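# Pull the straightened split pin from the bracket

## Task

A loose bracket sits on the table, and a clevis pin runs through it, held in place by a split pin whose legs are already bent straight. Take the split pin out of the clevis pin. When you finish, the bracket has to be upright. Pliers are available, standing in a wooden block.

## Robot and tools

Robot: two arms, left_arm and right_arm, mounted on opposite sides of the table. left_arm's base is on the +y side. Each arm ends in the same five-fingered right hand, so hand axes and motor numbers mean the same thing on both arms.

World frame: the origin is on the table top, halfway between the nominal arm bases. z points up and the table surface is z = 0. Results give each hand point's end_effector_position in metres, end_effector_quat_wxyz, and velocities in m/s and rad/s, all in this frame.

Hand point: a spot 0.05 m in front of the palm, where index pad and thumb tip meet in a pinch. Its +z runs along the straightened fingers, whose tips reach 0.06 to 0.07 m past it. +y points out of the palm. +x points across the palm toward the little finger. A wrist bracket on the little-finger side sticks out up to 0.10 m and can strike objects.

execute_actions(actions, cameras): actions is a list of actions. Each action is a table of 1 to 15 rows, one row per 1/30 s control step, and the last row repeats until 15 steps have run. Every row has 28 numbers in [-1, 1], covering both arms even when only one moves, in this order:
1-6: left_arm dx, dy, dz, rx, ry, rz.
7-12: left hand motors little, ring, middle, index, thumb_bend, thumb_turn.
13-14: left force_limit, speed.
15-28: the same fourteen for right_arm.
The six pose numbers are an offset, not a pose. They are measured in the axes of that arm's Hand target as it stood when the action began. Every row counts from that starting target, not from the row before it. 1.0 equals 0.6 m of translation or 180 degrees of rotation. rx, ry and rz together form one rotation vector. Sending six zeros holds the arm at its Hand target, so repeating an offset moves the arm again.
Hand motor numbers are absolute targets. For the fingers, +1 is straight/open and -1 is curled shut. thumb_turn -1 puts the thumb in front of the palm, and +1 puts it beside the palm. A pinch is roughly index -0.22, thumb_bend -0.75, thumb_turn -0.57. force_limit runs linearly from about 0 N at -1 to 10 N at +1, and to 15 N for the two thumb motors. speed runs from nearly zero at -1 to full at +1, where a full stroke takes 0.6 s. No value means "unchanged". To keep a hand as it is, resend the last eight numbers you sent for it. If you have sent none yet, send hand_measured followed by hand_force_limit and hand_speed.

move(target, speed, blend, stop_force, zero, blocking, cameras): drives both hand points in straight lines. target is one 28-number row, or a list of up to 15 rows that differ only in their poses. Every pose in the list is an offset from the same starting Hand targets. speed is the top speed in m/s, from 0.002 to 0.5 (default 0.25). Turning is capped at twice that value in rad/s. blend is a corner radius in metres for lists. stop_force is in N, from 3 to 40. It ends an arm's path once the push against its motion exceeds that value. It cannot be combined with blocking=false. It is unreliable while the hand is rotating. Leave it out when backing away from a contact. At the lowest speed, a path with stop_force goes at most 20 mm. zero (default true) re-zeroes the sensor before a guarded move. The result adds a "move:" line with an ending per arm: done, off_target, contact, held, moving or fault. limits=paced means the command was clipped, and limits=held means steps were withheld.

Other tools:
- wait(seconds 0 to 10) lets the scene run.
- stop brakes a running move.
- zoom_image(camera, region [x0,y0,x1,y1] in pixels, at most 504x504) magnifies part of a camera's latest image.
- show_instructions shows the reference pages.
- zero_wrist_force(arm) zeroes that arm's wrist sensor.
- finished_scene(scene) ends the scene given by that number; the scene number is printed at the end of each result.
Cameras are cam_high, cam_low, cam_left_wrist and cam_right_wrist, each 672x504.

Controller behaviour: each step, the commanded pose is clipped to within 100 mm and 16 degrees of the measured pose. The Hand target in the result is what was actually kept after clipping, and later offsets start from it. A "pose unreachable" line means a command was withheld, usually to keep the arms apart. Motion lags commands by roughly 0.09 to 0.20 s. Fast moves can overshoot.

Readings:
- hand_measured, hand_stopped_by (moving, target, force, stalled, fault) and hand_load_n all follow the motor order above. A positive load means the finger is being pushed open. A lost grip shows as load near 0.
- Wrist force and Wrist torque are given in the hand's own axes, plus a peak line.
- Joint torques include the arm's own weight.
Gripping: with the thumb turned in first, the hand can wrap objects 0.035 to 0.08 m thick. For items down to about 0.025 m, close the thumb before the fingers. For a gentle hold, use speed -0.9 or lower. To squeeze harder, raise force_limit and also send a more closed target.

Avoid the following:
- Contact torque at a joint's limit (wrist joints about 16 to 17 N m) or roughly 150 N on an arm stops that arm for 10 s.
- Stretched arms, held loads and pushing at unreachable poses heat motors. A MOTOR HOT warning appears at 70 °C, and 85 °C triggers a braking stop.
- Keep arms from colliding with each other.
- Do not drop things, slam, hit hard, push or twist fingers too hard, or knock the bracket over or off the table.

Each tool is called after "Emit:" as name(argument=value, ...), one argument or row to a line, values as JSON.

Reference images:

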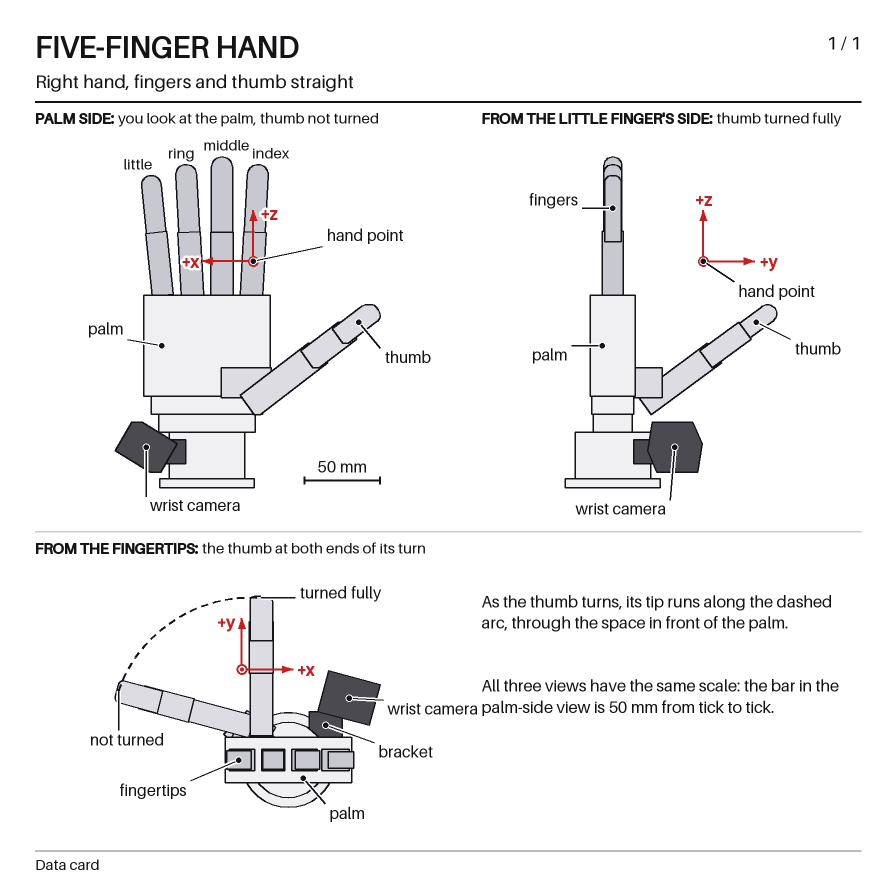

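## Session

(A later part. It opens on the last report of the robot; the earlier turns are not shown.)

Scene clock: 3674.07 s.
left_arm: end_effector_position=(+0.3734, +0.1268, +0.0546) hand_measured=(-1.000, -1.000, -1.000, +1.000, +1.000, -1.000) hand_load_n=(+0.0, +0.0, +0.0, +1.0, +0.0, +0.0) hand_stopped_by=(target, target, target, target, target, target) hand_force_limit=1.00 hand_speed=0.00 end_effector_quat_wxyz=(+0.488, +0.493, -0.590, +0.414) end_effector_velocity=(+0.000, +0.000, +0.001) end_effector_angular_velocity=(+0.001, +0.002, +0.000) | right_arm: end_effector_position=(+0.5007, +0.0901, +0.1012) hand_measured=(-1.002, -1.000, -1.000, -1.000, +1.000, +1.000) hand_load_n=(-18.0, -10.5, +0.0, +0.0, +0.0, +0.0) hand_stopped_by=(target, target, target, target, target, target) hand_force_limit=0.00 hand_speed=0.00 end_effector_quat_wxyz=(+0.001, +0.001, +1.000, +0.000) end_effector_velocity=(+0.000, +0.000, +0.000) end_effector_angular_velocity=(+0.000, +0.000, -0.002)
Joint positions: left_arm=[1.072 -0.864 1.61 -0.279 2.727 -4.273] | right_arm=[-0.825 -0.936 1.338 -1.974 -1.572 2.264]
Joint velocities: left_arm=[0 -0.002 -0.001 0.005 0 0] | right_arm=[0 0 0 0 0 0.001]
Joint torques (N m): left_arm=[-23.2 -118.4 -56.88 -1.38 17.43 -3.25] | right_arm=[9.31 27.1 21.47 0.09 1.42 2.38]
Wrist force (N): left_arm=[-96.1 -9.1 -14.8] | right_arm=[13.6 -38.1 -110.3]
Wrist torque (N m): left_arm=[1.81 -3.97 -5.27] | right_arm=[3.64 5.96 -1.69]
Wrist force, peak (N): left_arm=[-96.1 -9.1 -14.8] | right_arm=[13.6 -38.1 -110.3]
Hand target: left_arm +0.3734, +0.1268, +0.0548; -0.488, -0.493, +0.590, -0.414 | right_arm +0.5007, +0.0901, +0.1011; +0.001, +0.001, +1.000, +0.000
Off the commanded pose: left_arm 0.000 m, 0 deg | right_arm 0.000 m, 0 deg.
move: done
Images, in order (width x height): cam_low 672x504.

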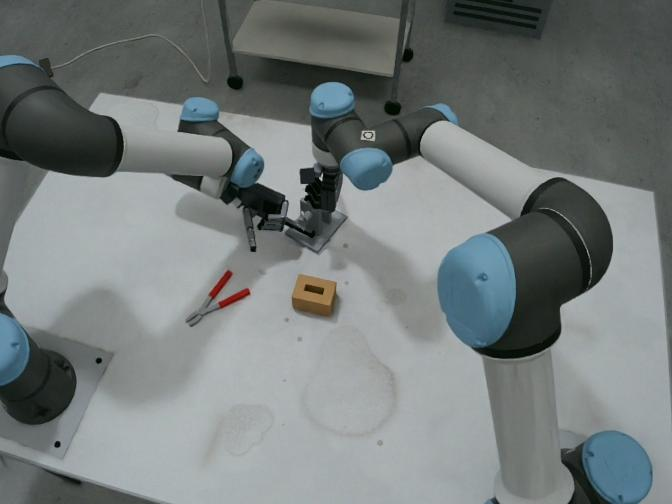

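Emit:
move(
  target=[-0.0213,0,0.0038,0,0,0,-1,-1,-1,1,1,-1,1,0,0,0,0,0,0,0,-1,-1,-1,-1,1,1,0,0],
  speed=0.02,
  cameras=["cam_low"],
)

Emit:
zoom_image(
  camera="cam_low",
  region=[290, 200, 320, 240],
)

Scene clock: 3679.27 s.
left_arm: end_effector_position=(+0.3735, +0.1268, +0.0421) hand_measured=(-1.000, -1.000, -1.000, +1.000, +1.000, -1.000) hand_load_n=(+0.0, +0.0, +0.0, +0.5, +0.0, +0.0) hand_stopped_by=(target, target, target, target, target, target) hand_force_limit=1.00 hand_speed=0.00 end_effector_quat_wxyz=(+0.488, +0.493, -0.590, +0.414) end_effector_velocity=(+0.000, +0.000, -0.003) end_effector_angular_velocity=(+0.002, +0.002, +0.001) | right_arm: end_effector_position=(+0.5006, +0.0900, +0.1009) hand_measured=(-1.000, -1.000, -1.000, -1.000, +1.000, +1.000) hand_load_n=(-2.0, -0.5, -0.5, -4.5, +0.0, +0.0) hand_stopped_by=(target, target, target, target, target, target) hand_force_limit=0.00 hand_speed=0.00 end_effector_quat_wxyz=(+0.001, +0.001, +1.000, +0.000) end_effector_velocity=(+0.000, +0.000, +0.001) end_effector_angular_velocity=(+0.001, -0.001, -0.001)
Joint positions: left_arm=[1.072 -0.844 1.613 -0.303 2.727 -4.273] | right_arm=[-0.825 -0.936 1.338 -1.974 -1.572 2.264]
Joint velocities: left_arm=[0.001 0.005 0.001 -0.003 0 0] | right_arm=[0.001 -0.001 -0.001 0 0 0.002]
Joint torques (N m): left_arm=[8.45 -39.14 -7.01 -2.08 -0.87 1.22] | right_arm=[8.95 -35.77 -18.95 0.65 1.55 2.55]
Wrist force (N): left_arm=[-6.7 1.8 -0.5] | right_arm=[6.6 -5.2 -26.7]
Wrist torque (N m): left_arm=[0.38 1.01 -0.33] | right_arm=[1.02 0.44 0.05]
Wrist force, peak (N): left_arm=[-97.2 -9.3 -14.8] | right_arm=[14.0 -38.4 -111.4]
Hand target: left_arm +0.3735, +0.1269, +0.0418; -0.488, -0.493, +0.590, -0.414 | right_arm +0.5007, +0.0901, +0.1011; +0.001, +0.001, +1.000, +0.000
Off the commanded pose: left_arm 0.000 m, 0 deg | right_arm 0.000 m, 0 deg.
move: done
Images, in order (width x height): cam_low 672x504.

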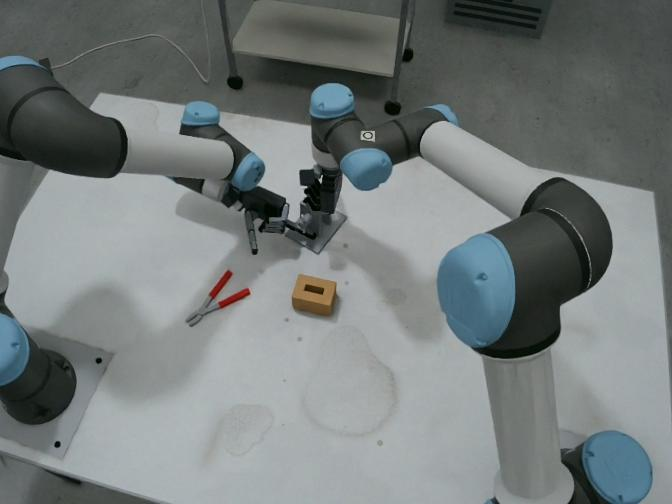

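Scaled by 12.600 from the camera's 672x504 image, which has a finer 960x720 frame.

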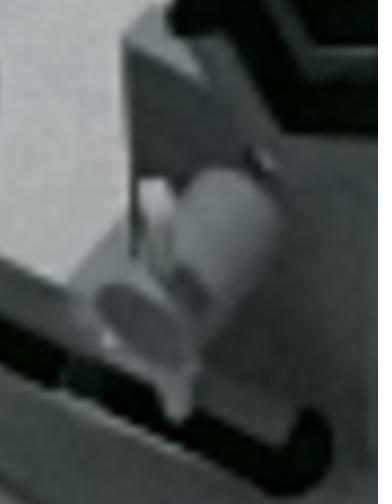

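Emit:
move(
  target=[-0.0098,0,0.0017,0,0,0,-1,-1,-1,1,1,-1,1,0,0,0,0,0,0,0,-1,-1,-1,-1,1,1,0,0],
  speed=0.02,
  cameras=["cam_low"],
)

Emit:
zoom_image(
  camera="cam_low",
  region=[285, 195, 325, 245],
)

Scene clock: 3696.00 s.
left_arm: end_effector_position=(+0.3736, +0.1269, +0.0361) hand_measured=(-1.000, -1.000, -1.000, +1.000, +1.000, -1.000) hand_load_n=(+0.0, +0.0, +0.0, +0.0, +0.0, +0.0) hand_stopped_by=(target, target, target, target, target, target) hand_force_limit=1.00 hand_speed=0.00 end_effector_quat_wxyz=(+0.488, +0.493, -0.590, +0.414) end_effector_velocity=(+0.000, +0.000, -0.002) end_effector_angular_velocity=(+0.000, +0.001, +0.000) | right_arm: end_effector_position=(+0.5007, +0.0901, +0.1011) hand_measured=(-1.000, -1.000, -1.000, -1.000, +1.000, +1.000) hand_load_n=(-2.0, +0.0, -0.5, -4.0, +0.0, +0.0) hand_stopped_by=(target, target, target, target, target, target) hand_force_limit=0.00 hand_speed=0.00 end_effector_quat_wxyz=(+0.001, +0.001, +1.000, +0.000) end_effector_velocity=(-0.001, +0.000, +0.000) end_effector_angular_velocity=(+0.000, +0.001, +0.002)
Joint positions: left_arm=[1.072 -0.834 1.614 -0.314 2.727 -4.273] | right_arm=[-0.825 -0.936 1.338 -1.974 -1.572 2.264]
Joint velocities: left_arm=[0 0.003 0.001 -0.003 0 0] | right_arm=[0.001 -0.001 0 0.001 0 -0.001]
Joint torques (N m): left_arm=[11.05 -39.21 -5.35 -2.06 1.87 2.88] | right_arm=[9.06 -38.61 -17.38 0 1.79 2.6]
Wrist force (N): left_arm=[-6.8 1.8 -0.3] | right_arm=[6.3 -4.6 -22.0]
Wrist torque (N m): left_arm=[0.37 1.02 -0.34] | right_arm=[0.88 0.32 0.07]
Wrist force, peak (N): left_arm=[-7.3 2.2 -0.4] | right_arm=[6.6 -4.9 -26.1]
Hand target: left_arm +0.3736, +0.1269, +0.0359; -0.488, -0.493, +0.590, -0.414 | right_arm +0.5007, +0.0901, +0.1011; +0.001, +0.001, +1.000, +0.000
Off the commanded pose: left_arm 0.000 m, 0 deg | right_arm 0.000 m, 0 deg.
move: done
Images, in order (width x height): cam_low 672x504.

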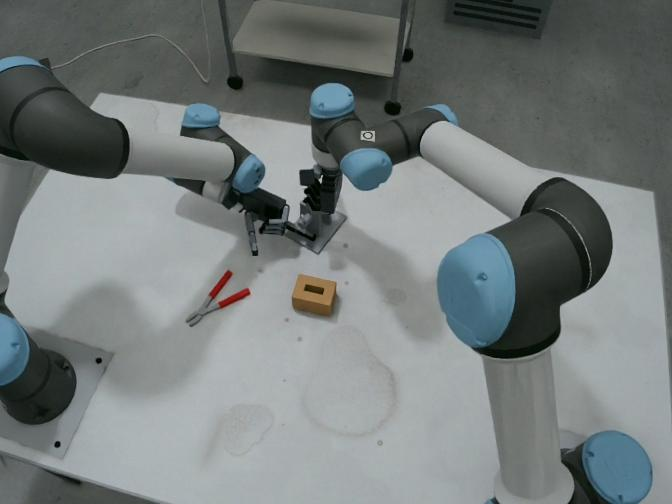

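Scaled by 10.080 from the camera's 672x504 image, which has a finer 960x720 frame.

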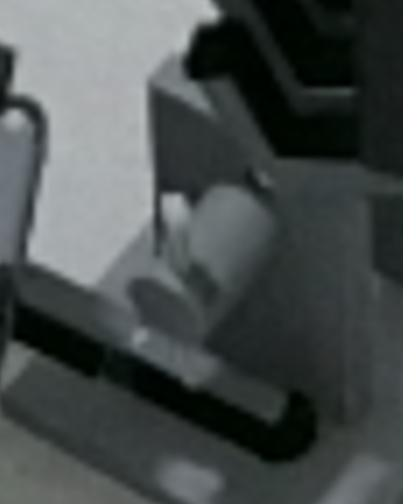

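Emit:
move(
  target=[
    [0,0,0,0,0,0,-1,-1,-1,1,1,-1,1,0,0,0,-0.01,0,0,0,-1,-1,-1,-1,1,1,0,0],
    [0,0,0,0,0,0,-1,-1,-1,1,1,-1,1,0,0.007,0.02,-0.01,0,0,0,-1,-1,-1,-1,1,1,0,0],
  ],
  speed=0.03,
  cameras=[],
)

Emit:
move(
  target=[0,0,0,0,0,0,-1,-1,-1,1,1,-1,1,0,0,0,0.04,0,0,0,-1,-1,-1,-1,1,1,0,0],
  speed=0.005,
  stop_force=38,
  cameras=["cam_low"],
)

Emit:
zoom_image(
  camera="cam_low",
  region=[270, 180, 340, 250],
)

Scene clock: 3706.37 s.
left_arm: end_effector_position=(+0.3736, +0.1269, +0.0359) hand_measured=(-1.000, -1.000, -1.000, +1.000, +1.000, -1.000) hand_load_n=(+0.0, +0.0, +0.0, +0.0, +0.0, +0.5) hand_stopped_by=(target, target, target, target, target, target) hand_force_limit=1.00 hand_speed=0.00 end_effector_quat_wxyz=(+0.488, +0.493, -0.590, +0.414) end_effector_velocity=(+0.000, +0.000, +0.000) end_effector_angular_velocity=(+0.000, +0.000, +0.001) | right_arm: end_effector_position=(+0.4965, +0.1019, +0.1071) hand_measured=(-1.000, -1.000, -1.000, -1.000, +1.000, +1.000) hand_load_n=(+0.0, +0.0, +0.0, +0.0, +0.0, +0.0) hand_stopped_by=(target, target, target, target, target, target) hand_force_limit=0.00 hand_speed=0.00 end_effector_quat_wxyz=(+0.001, +0.001, +1.000, +0.000) end_effector_velocity=(-0.001, +0.002, +0.000) end_effector_angular_velocity=(+0.001, +0.000, +0.002)
Joint positions: left_arm=[1.072 -0.833 1.614 -0.314 2.727 -4.273] | right_arm=[-0.809 -0.926 1.305 -1.951 -1.572 2.28]
Joint velocities: left_arm=[0 0 0 0.001 -0.001 0] | right_arm=[0.002 0.001 -0.003 0.001 0 0.001]
Joint torques (N m): left_arm=[10.31 -39.82 -6.13 -1.86 2.18 -1.78] | right_arm=[10.37 -45.54 -32.72 0.1 0.33 2.25]
Wrist force (N): left_arm=[-6.6 1.8 -0.4] | right_arm=[1.5 1.6 1.5]
Wrist torque (N m): left_arm=[0.38 0.99 -0.33] | right_arm=[0.17 -0.27 0.14]
Wrist force, peak (N): left_arm=[-7.4 2.1 -0.5] | right_arm=[6.4 -4.5 -22.1]
Hand target: left_arm +0.3736, +0.1269, +0.0359; -0.488, -0.493, +0.590, -0.414 | right_arm +0.4965, +0.1021, +0.1071; +0.001, +0.001, +1.000, +0.000
Off the commanded pose: left_arm 0.000 m, 0 deg | right_arm 0.000 m, 0 deg.
move: done
No camera images: "cameras" was empty.

Scene clock: 3709.03 s.
left_arm: end_effector_position=(+0.3736, +0.1269, +0.0359) hand_measured=(-1.000, -1.000, -1.000, +1.000, +1.000, -1.000) hand_load_n=(+0.0, +0.0, +0.0, +0.0, +0.0, +0.0) hand_stopped_by=(target, target, target, target, target, target) hand_force_limit=1.00 hand_speed=0.00 end_effector_quat_wxyz=(+0.488, +0.493, -0.590, +0.414) end_effector_velocity=(+0.000, +0.000, +0.000) end_effector_angular_velocity=(-0.002, -0.003, -0.001) | right_arm: end_effector_position=(+0.4966, +0.1021, +0.1008) hand_measured=(-1.000, -1.000, -1.000, -1.000, +1.000, +1.000) hand_load_n=(+0.0, -4.0, +0.0, -6.0, +0.0, +0.0) hand_stopped_by=(target, target, target, target, target, target) hand_force_limit=0.00 hand_speed=0.00 end_effector_quat_wxyz=(+0.001, +0.001, +1.000, +0.000) end_effector_velocity=(+0.000, +0.000, +0.000) end_effector_angular_velocity=(-0.001, +0.001, +0.002)
Joint positions: left_arm=[1.072 -0.833 1.614 -0.314 2.727 -4.273] | right_arm=[-0.808 -0.92 1.313 -1.965 -1.572 2.28]
Joint velocities: left_arm=[0 -0.001 0 -0.003 0 0] | right_arm=[0 0 0 0.002 0 -0.002]
Joint torques (N m): left_arm=[10.72 -42.39 -5.11 -1.85 1.93 -2.39] | right_arm=[9.24 -26.59 -14.28 0.73 -1.53 1.89]
Wrist force (N): left_arm=[-6.9 1.9 -0.7] | right_arm=[10.7 -10.4 -38.0]
Wrist torque (N m): left_arm=[0.41 1.04 -0.34] | right_arm=[1.40 0.56 0.19]
Wrist force, peak (N): left_arm=[-7.2 1.9 -0.4] | right_arm=[11.7 -12.0 -42.7]
Hand target: left_arm +0.3736, +0.1269, +0.0359; -0.488, -0.493, +0.590, -0.414 | right_arm +0.4966, +0.1021, +0.1008; +0.001, +0.001, +1.000, +0.000
Off the commanded pose: left_arm 0.000 m, 0 deg | right_arm 0.018 m, 0 deg.
move: contact (right_arm)
Images, in order (width x height): cam_low 672x504.

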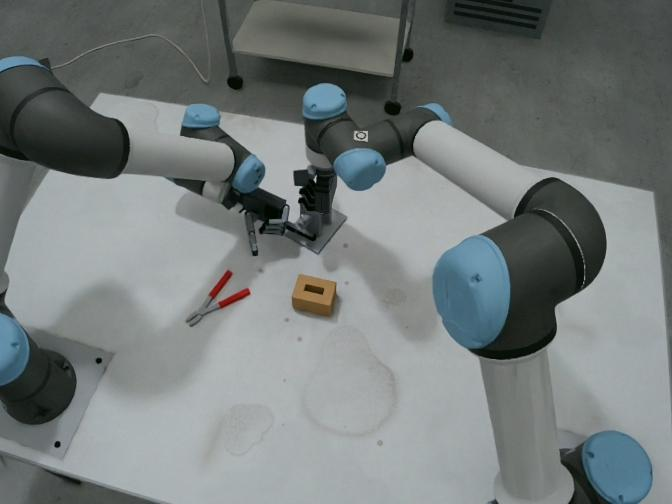

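Scaled by 7.200 from the camera's 672x504 image, which has a finer 960x720 frame.

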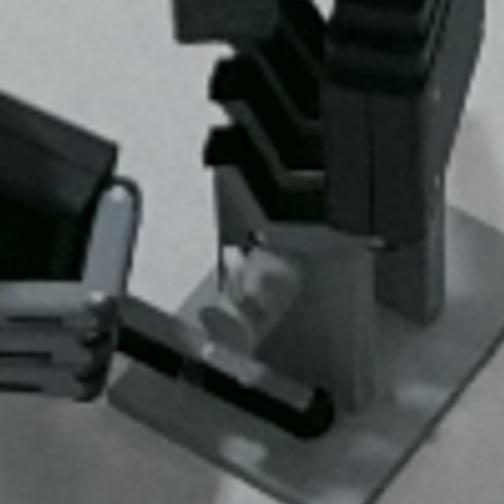

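Emit:
move(
  target=[0.0115,0,-0.002,0,0,0,-1,-1,-1,1,1,-1,1,0,0,0,0,0,0,0,-1,-1,-1,-1,1,1,0,0],
  speed=0.01,
  stop_force=36,
  cameras=["cam_low","cam_high"],
)

Emit:
zoom_image(
  camera="cam_low",
  region=[270, 180, 340, 250],
)

Scene clock: 3736.00 s.
left_arm: end_effector_position=(+0.3735, +0.1269, +0.0429) hand_measured=(-1.000, -1.000, -1.000, +1.000, +1.000, -1.000) hand_load_n=(+0.0, +0.0, +0.0, +0.0, +0.0, +0.0) hand_stopped_by=(target, target, target, target, target, target) hand_force_limit=1.00 hand_speed=0.00 end_effector_quat_wxyz=(+0.488, +0.493, -0.590, +0.414) end_effector_velocity=(+0.000, +0.000, -0.001) end_effector_angular_velocity=(+0.000, +0.001, -0.001) | right_arm: end_effector_position=(+0.4966, +0.1021, +0.1008) hand_measured=(-1.000, -1.000, -1.000, -1.000, +1.000, +1.000) hand_load_n=(+0.0, -4.0, +0.0, -6.0, +0.0, +0.0) hand_stopped_by=(target, target, target, target, target, target) hand_force_limit=0.00 hand_speed=0.00 end_effector_quat_wxyz=(+0.001, +0.001, +1.000, +0.000) end_effector_velocity=(+0.000, -0.001, +0.000) end_effector_angular_velocity=(-0.002, +0.002, +0.000)
Joint positions: left_arm=[1.072 -0.845 1.613 -0.301 2.727 -4.273] | right_arm=[-0.808 -0.92 1.313 -1.965 -1.572 2.28]
Joint velocities: left_arm=[0 0.001 0 0 0.001 0] | right_arm=[-0.001 0 0 0.003 0 0]
Joint torques (N m): left_arm=[-8.67 -54.9 -22.33 2.84 -0.78 0.23] | right_arm=[8.9 -27.05 -10.71 -1.03 -0.82 1.99]
Wrist force (N): left_arm=[-7.1 2.0 -0.5] | right_arm=[10.6 -10.5 -37.6]
Wrist torque (N m): left_arm=[0.40 1.06 -0.35] | right_arm=[1.36 0.55 0.18]
Wrist force, peak (N): left_arm=[-7.2 1.8 -0.6] | right_arm=[10.6 -10.6 -37.9]
Hand target: left_arm +0.3735, +0.1269, +0.0429; -0.488, -0.493, +0.590, -0.414 | right_arm +0.4966, +0.1021, +0.1008; +0.001, +0.001, +1.000, +0.000
Off the commanded pose: left_arm 0.000 m, 0 deg | right_arm 0.000 m, 0 deg.
move: done
Images, in order (width x height): cam_high 672x504, cam_low 672x504.

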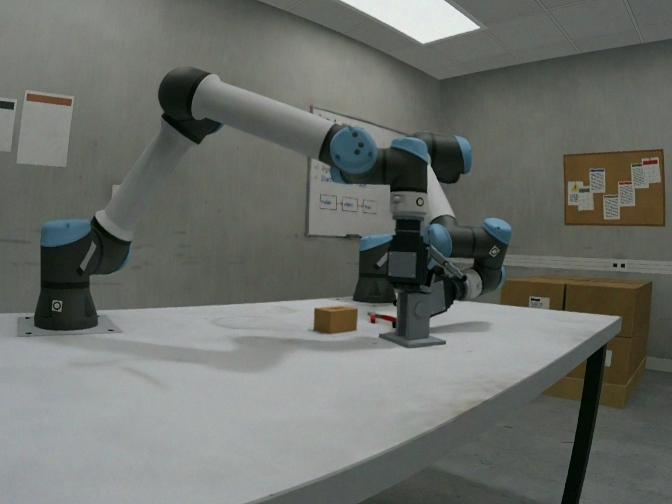

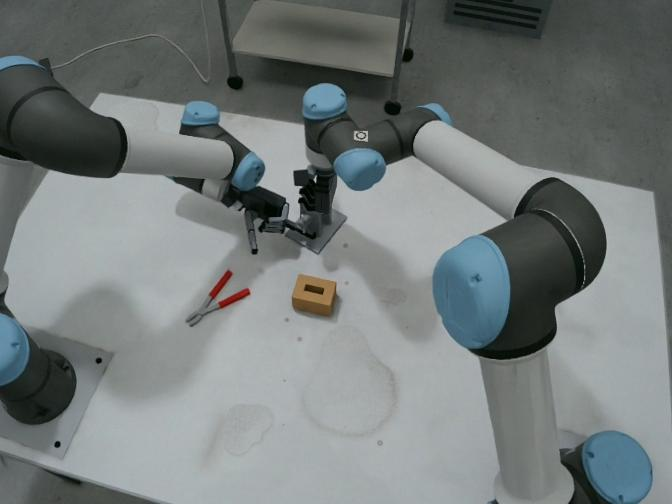

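Scaled by 7.200 from the camera's 672x504 image, which has a finer 960x720 frame.

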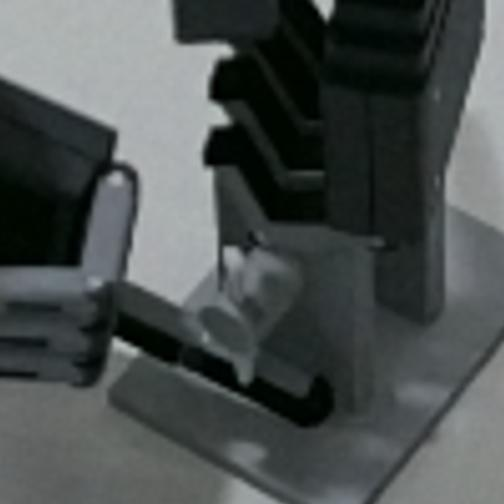

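Emit:
move(
  target=[0.0131,0,-0.0023,0,0,0,-1,-1,-1,1,1,-1,1,0,0,0,0,0,0,0,-1,-1,-1,-1,1,1,0,0],
  speed=0.01,
  stop_force=38,
  cameras=["cam_low"],
)

Emit:
zoom_image(
  camera="cam_low",
  region=[270, 180, 340, 250],
)

Scene clock: 3741.67 s.
left_arm: end_effector_position=(+0.3735, +0.1268, +0.0503) hand_measured=(-1.000, -1.000, -1.000, +1.000, +1.000, -1.000) hand_load_n=(+0.5, +0.0, +0.0, +0.5, +0.0, +0.0) hand_stopped_by=(target, target, target, target, target, target) hand_force_limit=1.00 hand_speed=0.00 end_effector_quat_wxyz=(+0.488, +0.493, -0.590, +0.414) end_effector_velocity=(+0.000, +0.000, +0.000) end_effector_angular_velocity=(-0.001, -0.001, -0.001) | right_arm: end_effector_position=(+0.4966, +0.1021, +0.1009) hand_measured=(-1.000, -1.000, -1.000, -1.000, +1.000, +1.000) hand_load_n=(+0.0, -9.0, +0.0, -4.5, +0.0, +0.0) hand_stopped_by=(target, target, target, target, target, target) hand_force_limit=0.00 hand_speed=0.00 end_effector_quat_wxyz=(+0.001, +0.001, +1.000, +0.000) end_effector_velocity=(+0.000, +0.000, +0.000) end_effector_angular_velocity=(+0.000, +0.001, -0.002)
Joint positions: left_arm=[1.072 -0.857 1.611 -0.287 2.727 -4.273] | right_arm=[-0.808 -0.92 1.313 -1.965 -1.572 2.28]
Joint velocities: left_arm=[0 0.001 0 -0.002 0.001 0] | right_arm=[0 0 0 0.001 0 0.001]
Joint torques (N m): left_arm=[-12.53 -65.23 -19.29 -2.8 7.9 -3.1] | right_arm=[8.42 -17.75 -7.7 0.23 -0.25 2.05]
Wrist force (N): left_arm=[-45.4 -8.8 -3.8] | right_arm=[8.9 -10.5 -47.0]
Wrist torque (N m): left_arm=[0.97 -0.72 -2.50] | right_arm=[1.63 1.32 -0.17]
Wrist force, peak (N): left_arm=[-47.0 -9.4 -3.7] | right_arm=[8.9 -10.9 -48.8]
Hand target: left_arm +0.3735, +0.1269, +0.0503; -0.488, -0.493, +0.590, -0.414 | right_arm +0.4966, +0.1021, +0.1009; +0.001, +0.001, +1.000, +0.000
Off the commanded pose: left_arm 0.001 m, 0 deg | right_arm 0.000 m, 0 deg.
move: contact (left_arm, right_arm)
Images, in order (width x height): cam_low 672x504.

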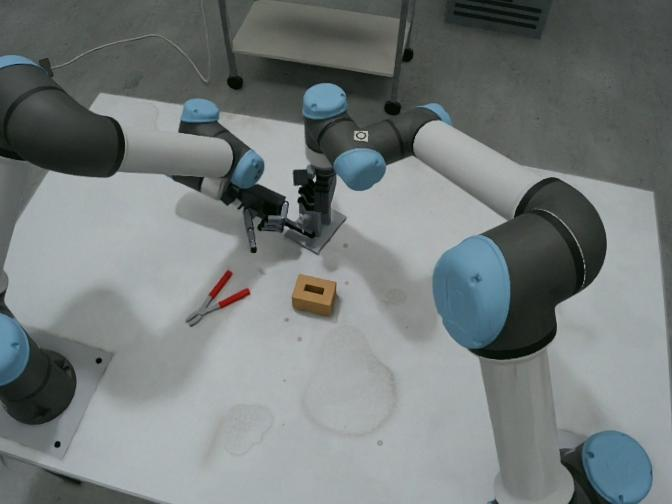

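Scaled by 7.200 from the camera's 672x504 image, which has a finer 960x720 frame.

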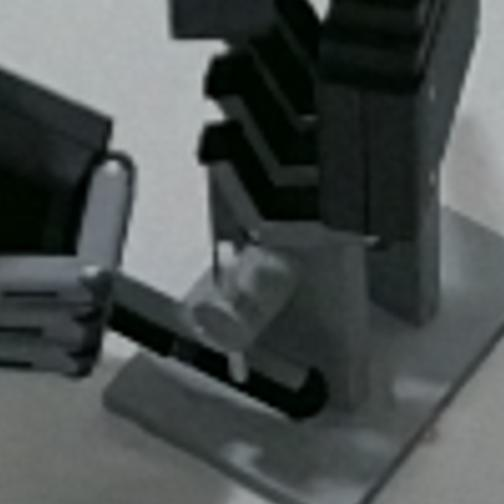

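Emit:
zoom_image(
  camera="cam_low",
  region=[285, 200, 325, 240],
)

Emit:
move(
  target=[0.0082,0,-0.0014,0,0,0,-1,-1,-1,1,1,-1,1,0,0,0,0,0,0,0,-1,-1,-1,-1,1,1,0,0],
  speed=0.01,
  cameras=["cam_low"],
)

Emit:
zoom_image(
  camera="cam_low",
  region=[285, 200, 325, 240],
)

Scaled by 12.600 from the camera's 672x504 image, which has a finer 960x720 frame.

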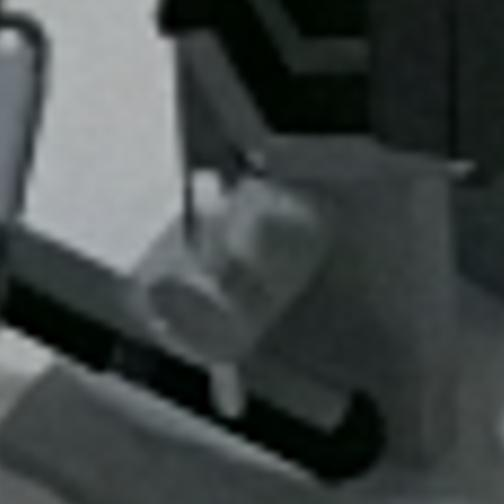

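Scene clock: 3754.83 s.
left_arm: end_effector_position=(+0.3735, +0.1268, +0.0551) hand_measured=(-1.000, -1.000, -1.000, +1.000, +1.000, -1.000) hand_load_n=(+0.0, +0.0, +0.0, +1.0, +0.0, +0.0) hand_stopped_by=(target, target, target, target, target, target) hand_force_limit=1.00 hand_speed=0.00 end_effector_quat_wxyz=(+0.488, +0.493, -0.590, +0.414) end_effector_velocity=(+0.000, +0.000, +0.002) end_effector_angular_velocity=(+0.000, +0.000, +0.001) | right_arm: end_effector_position=(+0.4966, +0.1021, +0.1009) hand_measured=(-1.000, -1.002, -1.000, -1.000, +1.000, +1.000) hand_load_n=(+0.0, -10.0, +0.0, -4.0, +0.0, +0.0) hand_stopped_by=(target, target, target, target, target, target) hand_force_limit=0.00 hand_speed=0.00 end_effector_quat_wxyz=(+0.001, +0.001, +1.000, +0.000) end_effector_velocity=(+0.000, +0.000, +0.000) end_effector_angular_velocity=(+0.000, -0.001, +0.000)
Joint positions: left_arm=[1.072 -0.865 1.609 -0.278 2.727 -4.273] | right_arm=[-0.808 -0.92 1.313 -1.965 -1.572 2.28]
Joint velocities: left_arm=[0 -0.003 0 0.004 -0.001 0] | right_arm=[0 0 0 0 0 0]
Joint torques (N m): left_arm=[-17.9 -84.24 -37.48 1.44 4.51 -2.94] | right_arm=[8.77 -15.57 -7.41 0.41 0.33 2.07]
Wrist force (N): left_arm=[-47.5 -8.6 -2.9] | right_arm=[8.5 -10.7 -48.9]
Wrist torque (N m): left_arm=[0.83 -0.86 -2.62] | right_arm=[1.70 1.49 -0.14]
Wrist force, peak (N): left_arm=[-51.6 -10.3 -4.7] | right_arm=[9.0 -11.9 -52.3]
Hand target: left_arm +0.3734, +0.1268, +0.0553; -0.488, -0.493, +0.590, -0.414 | right_arm +0.4966, +0.1021, +0.1009; +0.001, +0.001, +1.000, +0.000
Off the commanded pose: left_arm 0.000 m, 0 deg | right_arm 0.000 m, 0 deg.
move: done
Images, in order (width x height): cam_low 672x504.

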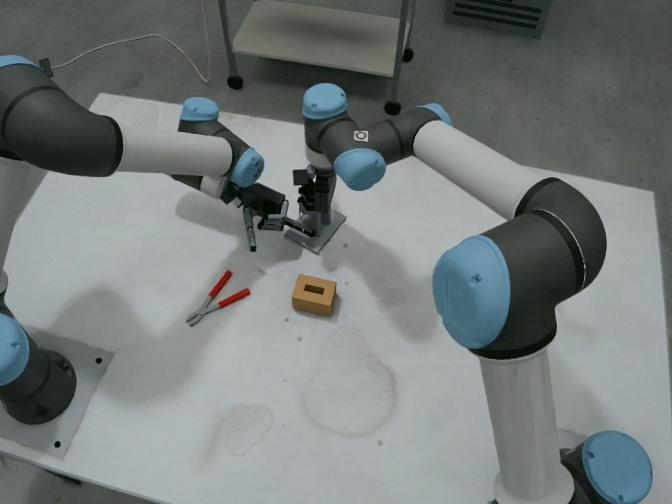

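Scaled by 12.600 from the camera's 672x504 image, which has a finer 960x720 frame.

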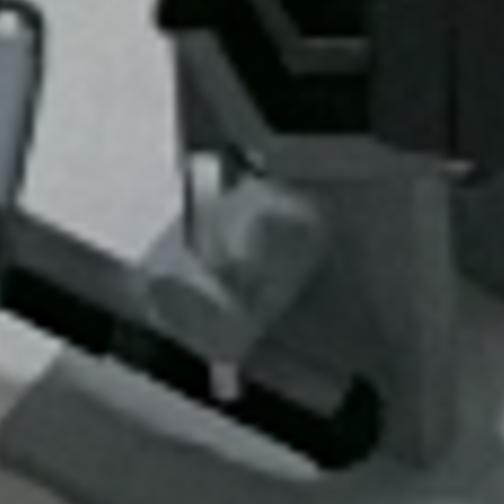

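Emit:
move(
  target=[0.0049,0,-0.0009,0,0,0,-1,-1,-1,1,1,-1,1,0,0,0,0,0,0,0,-1,-1,-1,-1,1,1,0,0],
  speed=0.008,
  cameras=["cam_low"],
)

Emit:
zoom_image(
  camera="cam_low",
  region=[285, 200, 325, 240],
)

Scene clock: 3762.93 s.
left_arm: end_effector_position=(+0.3734, +0.1268, +0.0581) hand_measured=(-1.000, -1.000, -1.000, +1.000, +1.000, -1.000) hand_load_n=(+0.0, +0.0, +0.0, +1.0, +0.0, +0.5) hand_stopped_by=(target, target, target, target, target, target) hand_force_limit=1.00 hand_speed=0.00 end_effector_quat_wxyz=(+0.488, +0.493, -0.590, +0.414) end_effector_velocity=(-0.001, +0.000, +0.001) end_effector_angular_velocity=(+0.000, +0.002, -0.001) | right_arm: end_effector_position=(+0.4966, +0.1021, +0.1009) hand_measured=(-1.000, -1.002, -1.000, -1.000, +1.000, +1.000) hand_load_n=(+0.0, -9.5, +0.0, -4.5, +0.0, +0.0) hand_stopped_by=(target, target, target, target, target, target) hand_force_limit=0.00 hand_speed=0.00 end_effector_quat_wxyz=(+0.001, +0.001, +1.000, +0.000) end_effector_velocity=(+0.000, +0.000, +0.000) end_effector_angular_velocity=(+0.000, +0.000, -0.002)
Joint positions: left_arm=[1.072 -0.87 1.608 -0.272 2.727 -4.273] | right_arm=[-0.808 -0.92 1.313 -1.965 -1.572 2.28]
Joint velocities: left_arm=[-0.001 -0.001 -0.001 0.003 0.001 0] | right_arm=[0 0 0 0 0 0.002]
Joint torques (N m): left_arm=[-15.18 -83.11 -35.65 1.49 5.73 0.81] | right_arm=[8.41 -13.48 -7.21 0.66 -0.55 2.01]
Wrist force (N): left_arm=[-47.9 -9.0 -2.9] | right_arm=[9.6 -11.4 -50.8]
Wrist torque (N m): left_arm=[0.85 -0.85 -2.64] | right_arm=[1.76 1.45 -0.09]
Wrist force, peak (N): left_arm=[-49.2 -9.0 -3.7] | right_arm=[10.4 -11.8 -50.8]
Hand target: left_arm +0.3734, +0.1268, +0.0583; -0.488, -0.493, +0.590, -0.414 | right_arm +0.4966, +0.1021, +0.1009; +0.001, +0.001, +1.000, +0.000
Off the commanded pose: left_arm 0.000 m, 0 deg | right_arm 0.000 m, 0 deg.
move: done
Images, in order (width x height): cam_low 672x504.

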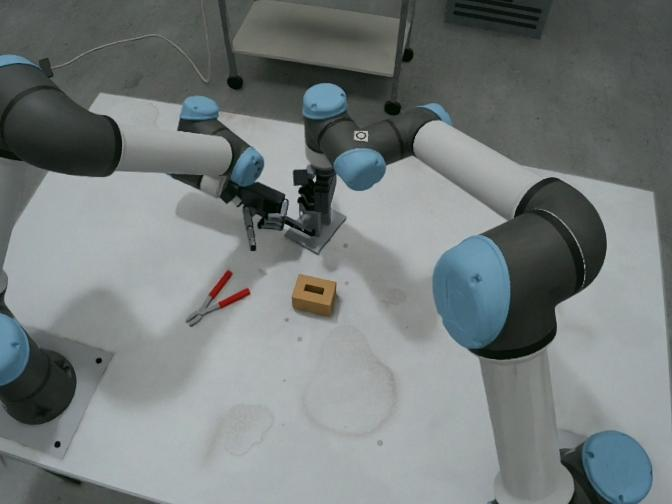

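Scaled by 12.600 from the camera's 672x504 image, which has a finer 960x720 frame.

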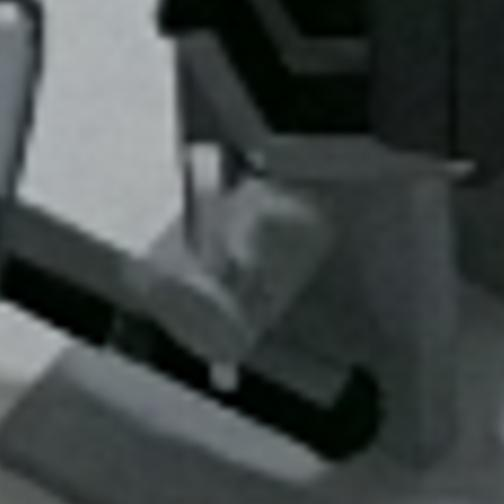

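Emit:
move(
  target=[0.0049,0,-0.0009,0,0,0,-1,-1,-1,1,1,-1,1,0,0,0,0,0,0,0,-1,-1,-1,-1,1,1,0,0],
  speed=0.008,
  cameras=["cam_low"],
)

Emit:
zoom_image(
  camera="cam_low",
  region=[285, 200, 325, 240],
)

Scene clock: 3768.80 s.
left_arm: end_effector_position=(+0.3734, +0.1268, +0.0611) hand_measured=(-1.000, -1.000, -1.000, +1.000, +1.000, -1.000) hand_load_n=(+0.0, +0.0, +0.5, +0.5, -0.5, +0.5) hand_stopped_by=(target, target, target, target, target, target) hand_force_limit=1.00 hand_speed=0.00 end_effector_quat_wxyz=(+0.488, +0.493, -0.590, +0.414) end_effector_velocity=(+0.000, +0.000, +0.001) end_effector_angular_velocity=(+0.000, +0.000, +0.000) | right_arm: end_effector_position=(+0.4966, +0.1021, +0.1009) hand_measured=(-1.000, -1.000, -1.000, -1.000, +1.000, +1.000) hand_load_n=(+0.0, -5.5, +0.0, -6.5, +0.0, +0.0) hand_stopped_by=(target, target, target, target, target, target) hand_force_limit=0.00 hand_speed=0.00 end_effector_quat_wxyz=(+0.001, +0.001, +1.000, +0.000) end_effector_velocity=(+0.000, +0.000, +0.000) end_effector_angular_velocity=(+0.000, +0.001, -0.001)
Joint positions: left_arm=[1.072 -0.875 1.607 -0.267 2.727 -4.273] | right_arm=[-0.808 -0.92 1.313 -1.965 -1.572 2.28]
Joint velocities: left_arm=[0 -0.001 -0.001 0.003 0 0] | right_arm=[0 0 0 0.001 0 0.001]
Joint torques (N m): left_arm=[0.52 -74.29 -30.95 1.62 5.13 -2.71] | right_arm=[8.74 -17.43 -7.46 0.29 -0.08 2.07]
Wrist force (N): left_arm=[-36.4 -4.9 -1.4] | right_arm=[10.1 -9.4 -41.7]
Wrist torque (N m): left_arm=[0.72 -0.34 -1.97] | right_arm=[1.47 0.71 0.16]
Wrist force, peak (N): left_arm=[-49.4 -9.3 -3.3] | right_arm=[9.5 -11.7 -51.5]
Hand target: left_arm +0.3734, +0.1268, +0.0612; -0.488, -0.493, +0.590, -0.414 | right_arm +0.4966, +0.1021, +0.1009; +0.001, +0.001, +1.000, +0.000
Off the commanded pose: left_arm 0.000 m, 0 deg | right_arm 0.000 m, 0 deg.
move: done
Images, in order (width x height): cam_low 672x504.

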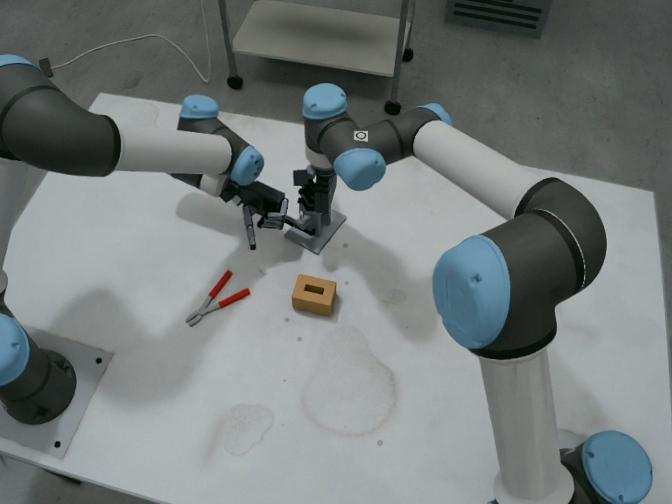

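Scaled by 12.600 from the camera's 672x504 image, which has a finer 960x720 frame.

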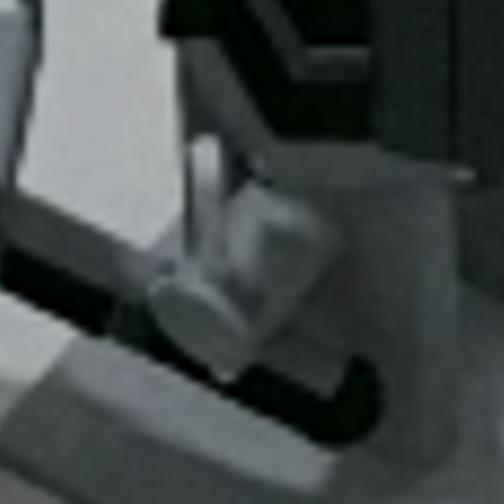

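Emit:
move(
  target=[0.0049,0,-0.0009,0,0,0,-1,-1,-1,1,1,-1,1,0,0,0,0,0,0,0,-1,-1,-1,-1,1,1,0,0],
  speed=0.008,
  stop_force=12,
  cameras=["cam_low"],
)

Emit:
zoom_image(
  camera="cam_low",
  region=[285, 200, 325, 240],
)

Scene clock: 3774.70 s.
left_arm: end_effector_position=(+0.3734, +0.1268, +0.0642) hand_measured=(-1.000, -1.000, -1.000, +1.000, +1.000, -1.000) hand_load_n=(+0.0, +0.0, +0.0, +0.5, +0.0, +0.0) hand_stopped_by=(target, target, target, target, target, target) hand_force_limit=1.00 hand_speed=0.00 end_effector_quat_wxyz=(+0.488, +0.493, -0.590, +0.414) end_effector_velocity=(+0.000, +0.000, -0.001) end_effector_angular_velocity=(+0.001, +0.003, +0.000) | right_arm: end_effector_position=(+0.4966, +0.1021, +0.1009) hand_measured=(-1.000, -1.000, -1.000, -1.000, +1.000, +1.000) hand_load_n=(+0.0, -4.5, +0.0, -6.5, +0.0, +0.0) hand_stopped_by=(target, target, target, target, target, target) hand_force_limit=0.00 hand_speed=0.00 end_effector_quat_wxyz=(+0.001, +0.001, +1.000, +0.000) end_effector_velocity=(+0.000, +0.000, +0.000) end_effector_angular_velocity=(+0.000, +0.000, -0.001)
Joint positions: left_arm=[1.072 -0.88 1.606 -0.26 2.727 -4.273] | right_arm=[-0.808 -0.92 1.313 -1.965 -1.572 2.28]
Joint velocities: left_arm=[0 0.001 0 0.001 0 0] | right_arm=[0.001 0 0 0 0 0.001]
Joint torques (N m): left_arm=[-6.64 -73.56 -30.05 1.82 2.92 0.14] | right_arm=[8.57 -21.39 -7.79 0.12 -0.15 1.88]
Wrist force (N): left_arm=[-33.7 -4.7 -2.2] | right_arm=[11.1 -9.6 -39.9]
Wrist torque (N m): left_arm=[0.68 -0.26 -1.83] | right_arm=[1.44 0.59 0.17]
Wrist force, peak (N): left_arm=[-39.2 -6.0 -1.3] | right_arm=[9.6 -9.5 -44.9]
Hand target: left_arm +0.3734, +0.1268, +0.0642; -0.488, -0.493, +0.590, -0.414 | right_arm +0.4966, +0.1021, +0.1009; +0.001, +0.001, +1.000, +0.000
Off the commanded pose: left_arm 0.000 m, 0 deg | right_arm 0.000 m, 0 deg.
move: done
Images, in order (width x height): cam_low 672x504.

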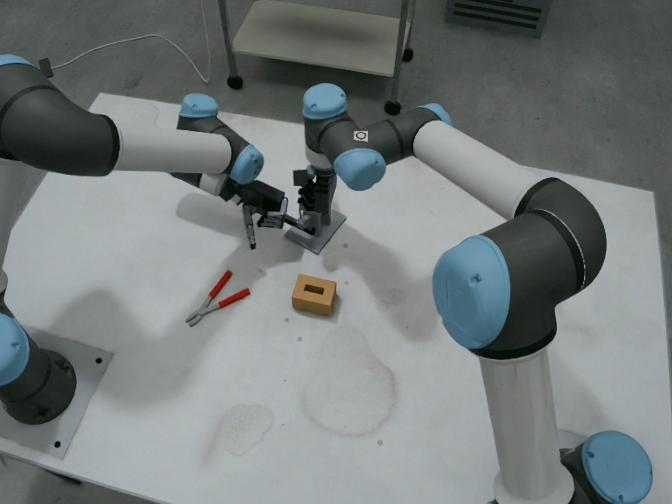

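Scaled by 12.600 from the camera's 672x504 image, which has a finer 960x720 frame.

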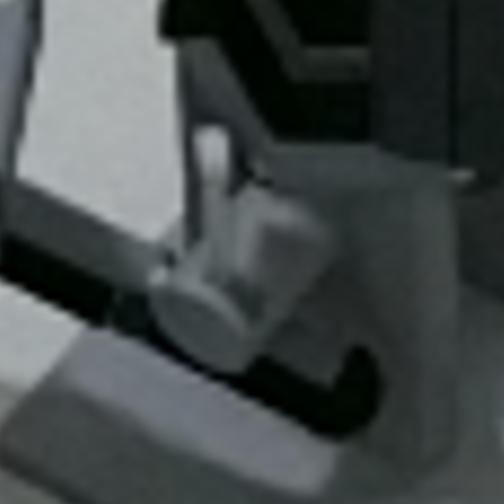

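Emit:
move(
  target=[0.0049,0,-0.0009,0,0,0,-1,-1,-1,1,1,-1,1,0,0,0,0,0,0,0,-1,-1,-1,-1,1,1,0,0],
  speed=0.008,
  stop_force=12,
  cameras=["cam_low"],
)

Emit:
zoom_image(
  camera="cam_low",
  region=[285, 200, 325, 240],
)

Scene clock: 3779.50 s.
left_arm: end_effector_position=(+0.3734, +0.1268, +0.0667) hand_measured=(-1.000, -1.000, -1.000, +1.000, +1.000, -1.000) hand_load_n=(+0.0, +0.0, +0.0, +1.0, +0.0, +0.0) hand_stopped_by=(target, target, target, target, target, target) hand_force_limit=1.00 hand_speed=0.00 end_effector_quat_wxyz=(+0.488, +0.493, -0.590, +0.414) end_effector_velocity=(+0.000, +0.000, +0.001) end_effector_angular_velocity=(+0.000, +0.000, +0.000) | right_arm: end_effector_position=(+0.4966, +0.1021, +0.1009) hand_measured=(-1.000, -1.000, -1.000, -1.000, +1.000, +1.000) hand_load_n=(+0.0, -8.0, +0.0, -5.5, +0.0, +0.0) hand_stopped_by=(target, target, target, target, target, target) hand_force_limit=0.00 hand_speed=0.00 end_effector_quat_wxyz=(+0.001, +0.001, +1.000, +0.000) end_effector_velocity=(+0.001, +0.000, +0.000) end_effector_angular_velocity=(+0.001, -0.001, +0.001)
Joint positions: left_arm=[1.072 -0.883 1.605 -0.256 2.727 -4.273] | right_arm=[-0.808 -0.92 1.313 -1.965 -1.572 2.28]
Joint velocities: left_arm=[0 -0.001 -0.001 0.002 -0.001 0] | right_arm=[-0.001 0 0 -0.001 0 -0.001]
Joint torques (N m): left_arm=[-14.01 -64.47 -19.2 -2.78 5.15 -2.65] | right_arm=[8.79 -14.27 -6.97 -0.24 -0.08 1.87]
Wrist force (N): left_arm=[-45.6 -9.7 -1.9] | right_arm=[10.2 -10.8 -47.9]
Wrist torque (N m): left_arm=[0.85 -0.71 -2.57] | right_arm=[1.68 1.13 0.09]
Wrist force, peak (N): left_arm=[-46.7 -10.2 -1.4] | right_arm=[9.8 -11.1 -49.4]
Hand target: left_arm +0.3734, +0.1268, +0.0667; -0.488, -0.493, +0.590, -0.414 | right_arm +0.4966, +0.1021, +0.1009; +0.001, +0.001, +1.000, +0.000
Off the commanded pose: left_arm 0.001 m, 0 deg | right_arm 0.000 m, 0 deg.
move: contact (left_arm, right_arm)
Images, in order (width x height): cam_low 672x504.

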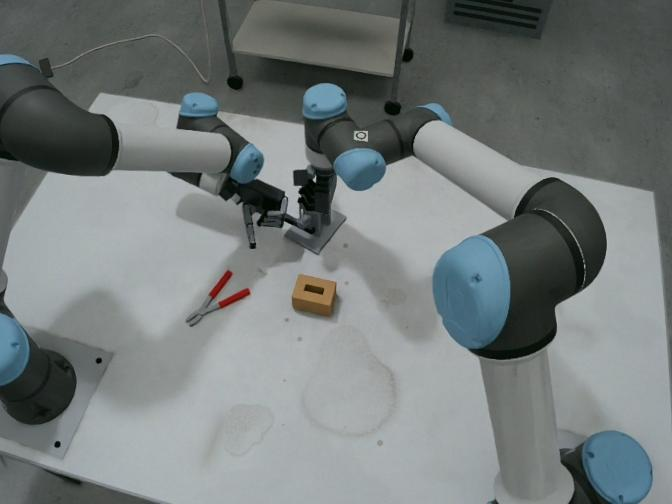

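Scaled by 12.600 from the camera's 672x504 image, which has a finer 960x720 frame.

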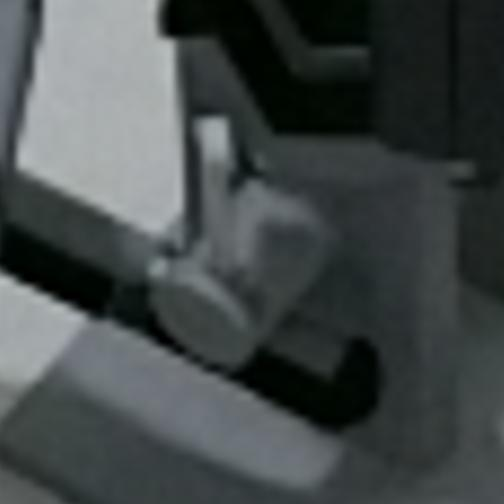

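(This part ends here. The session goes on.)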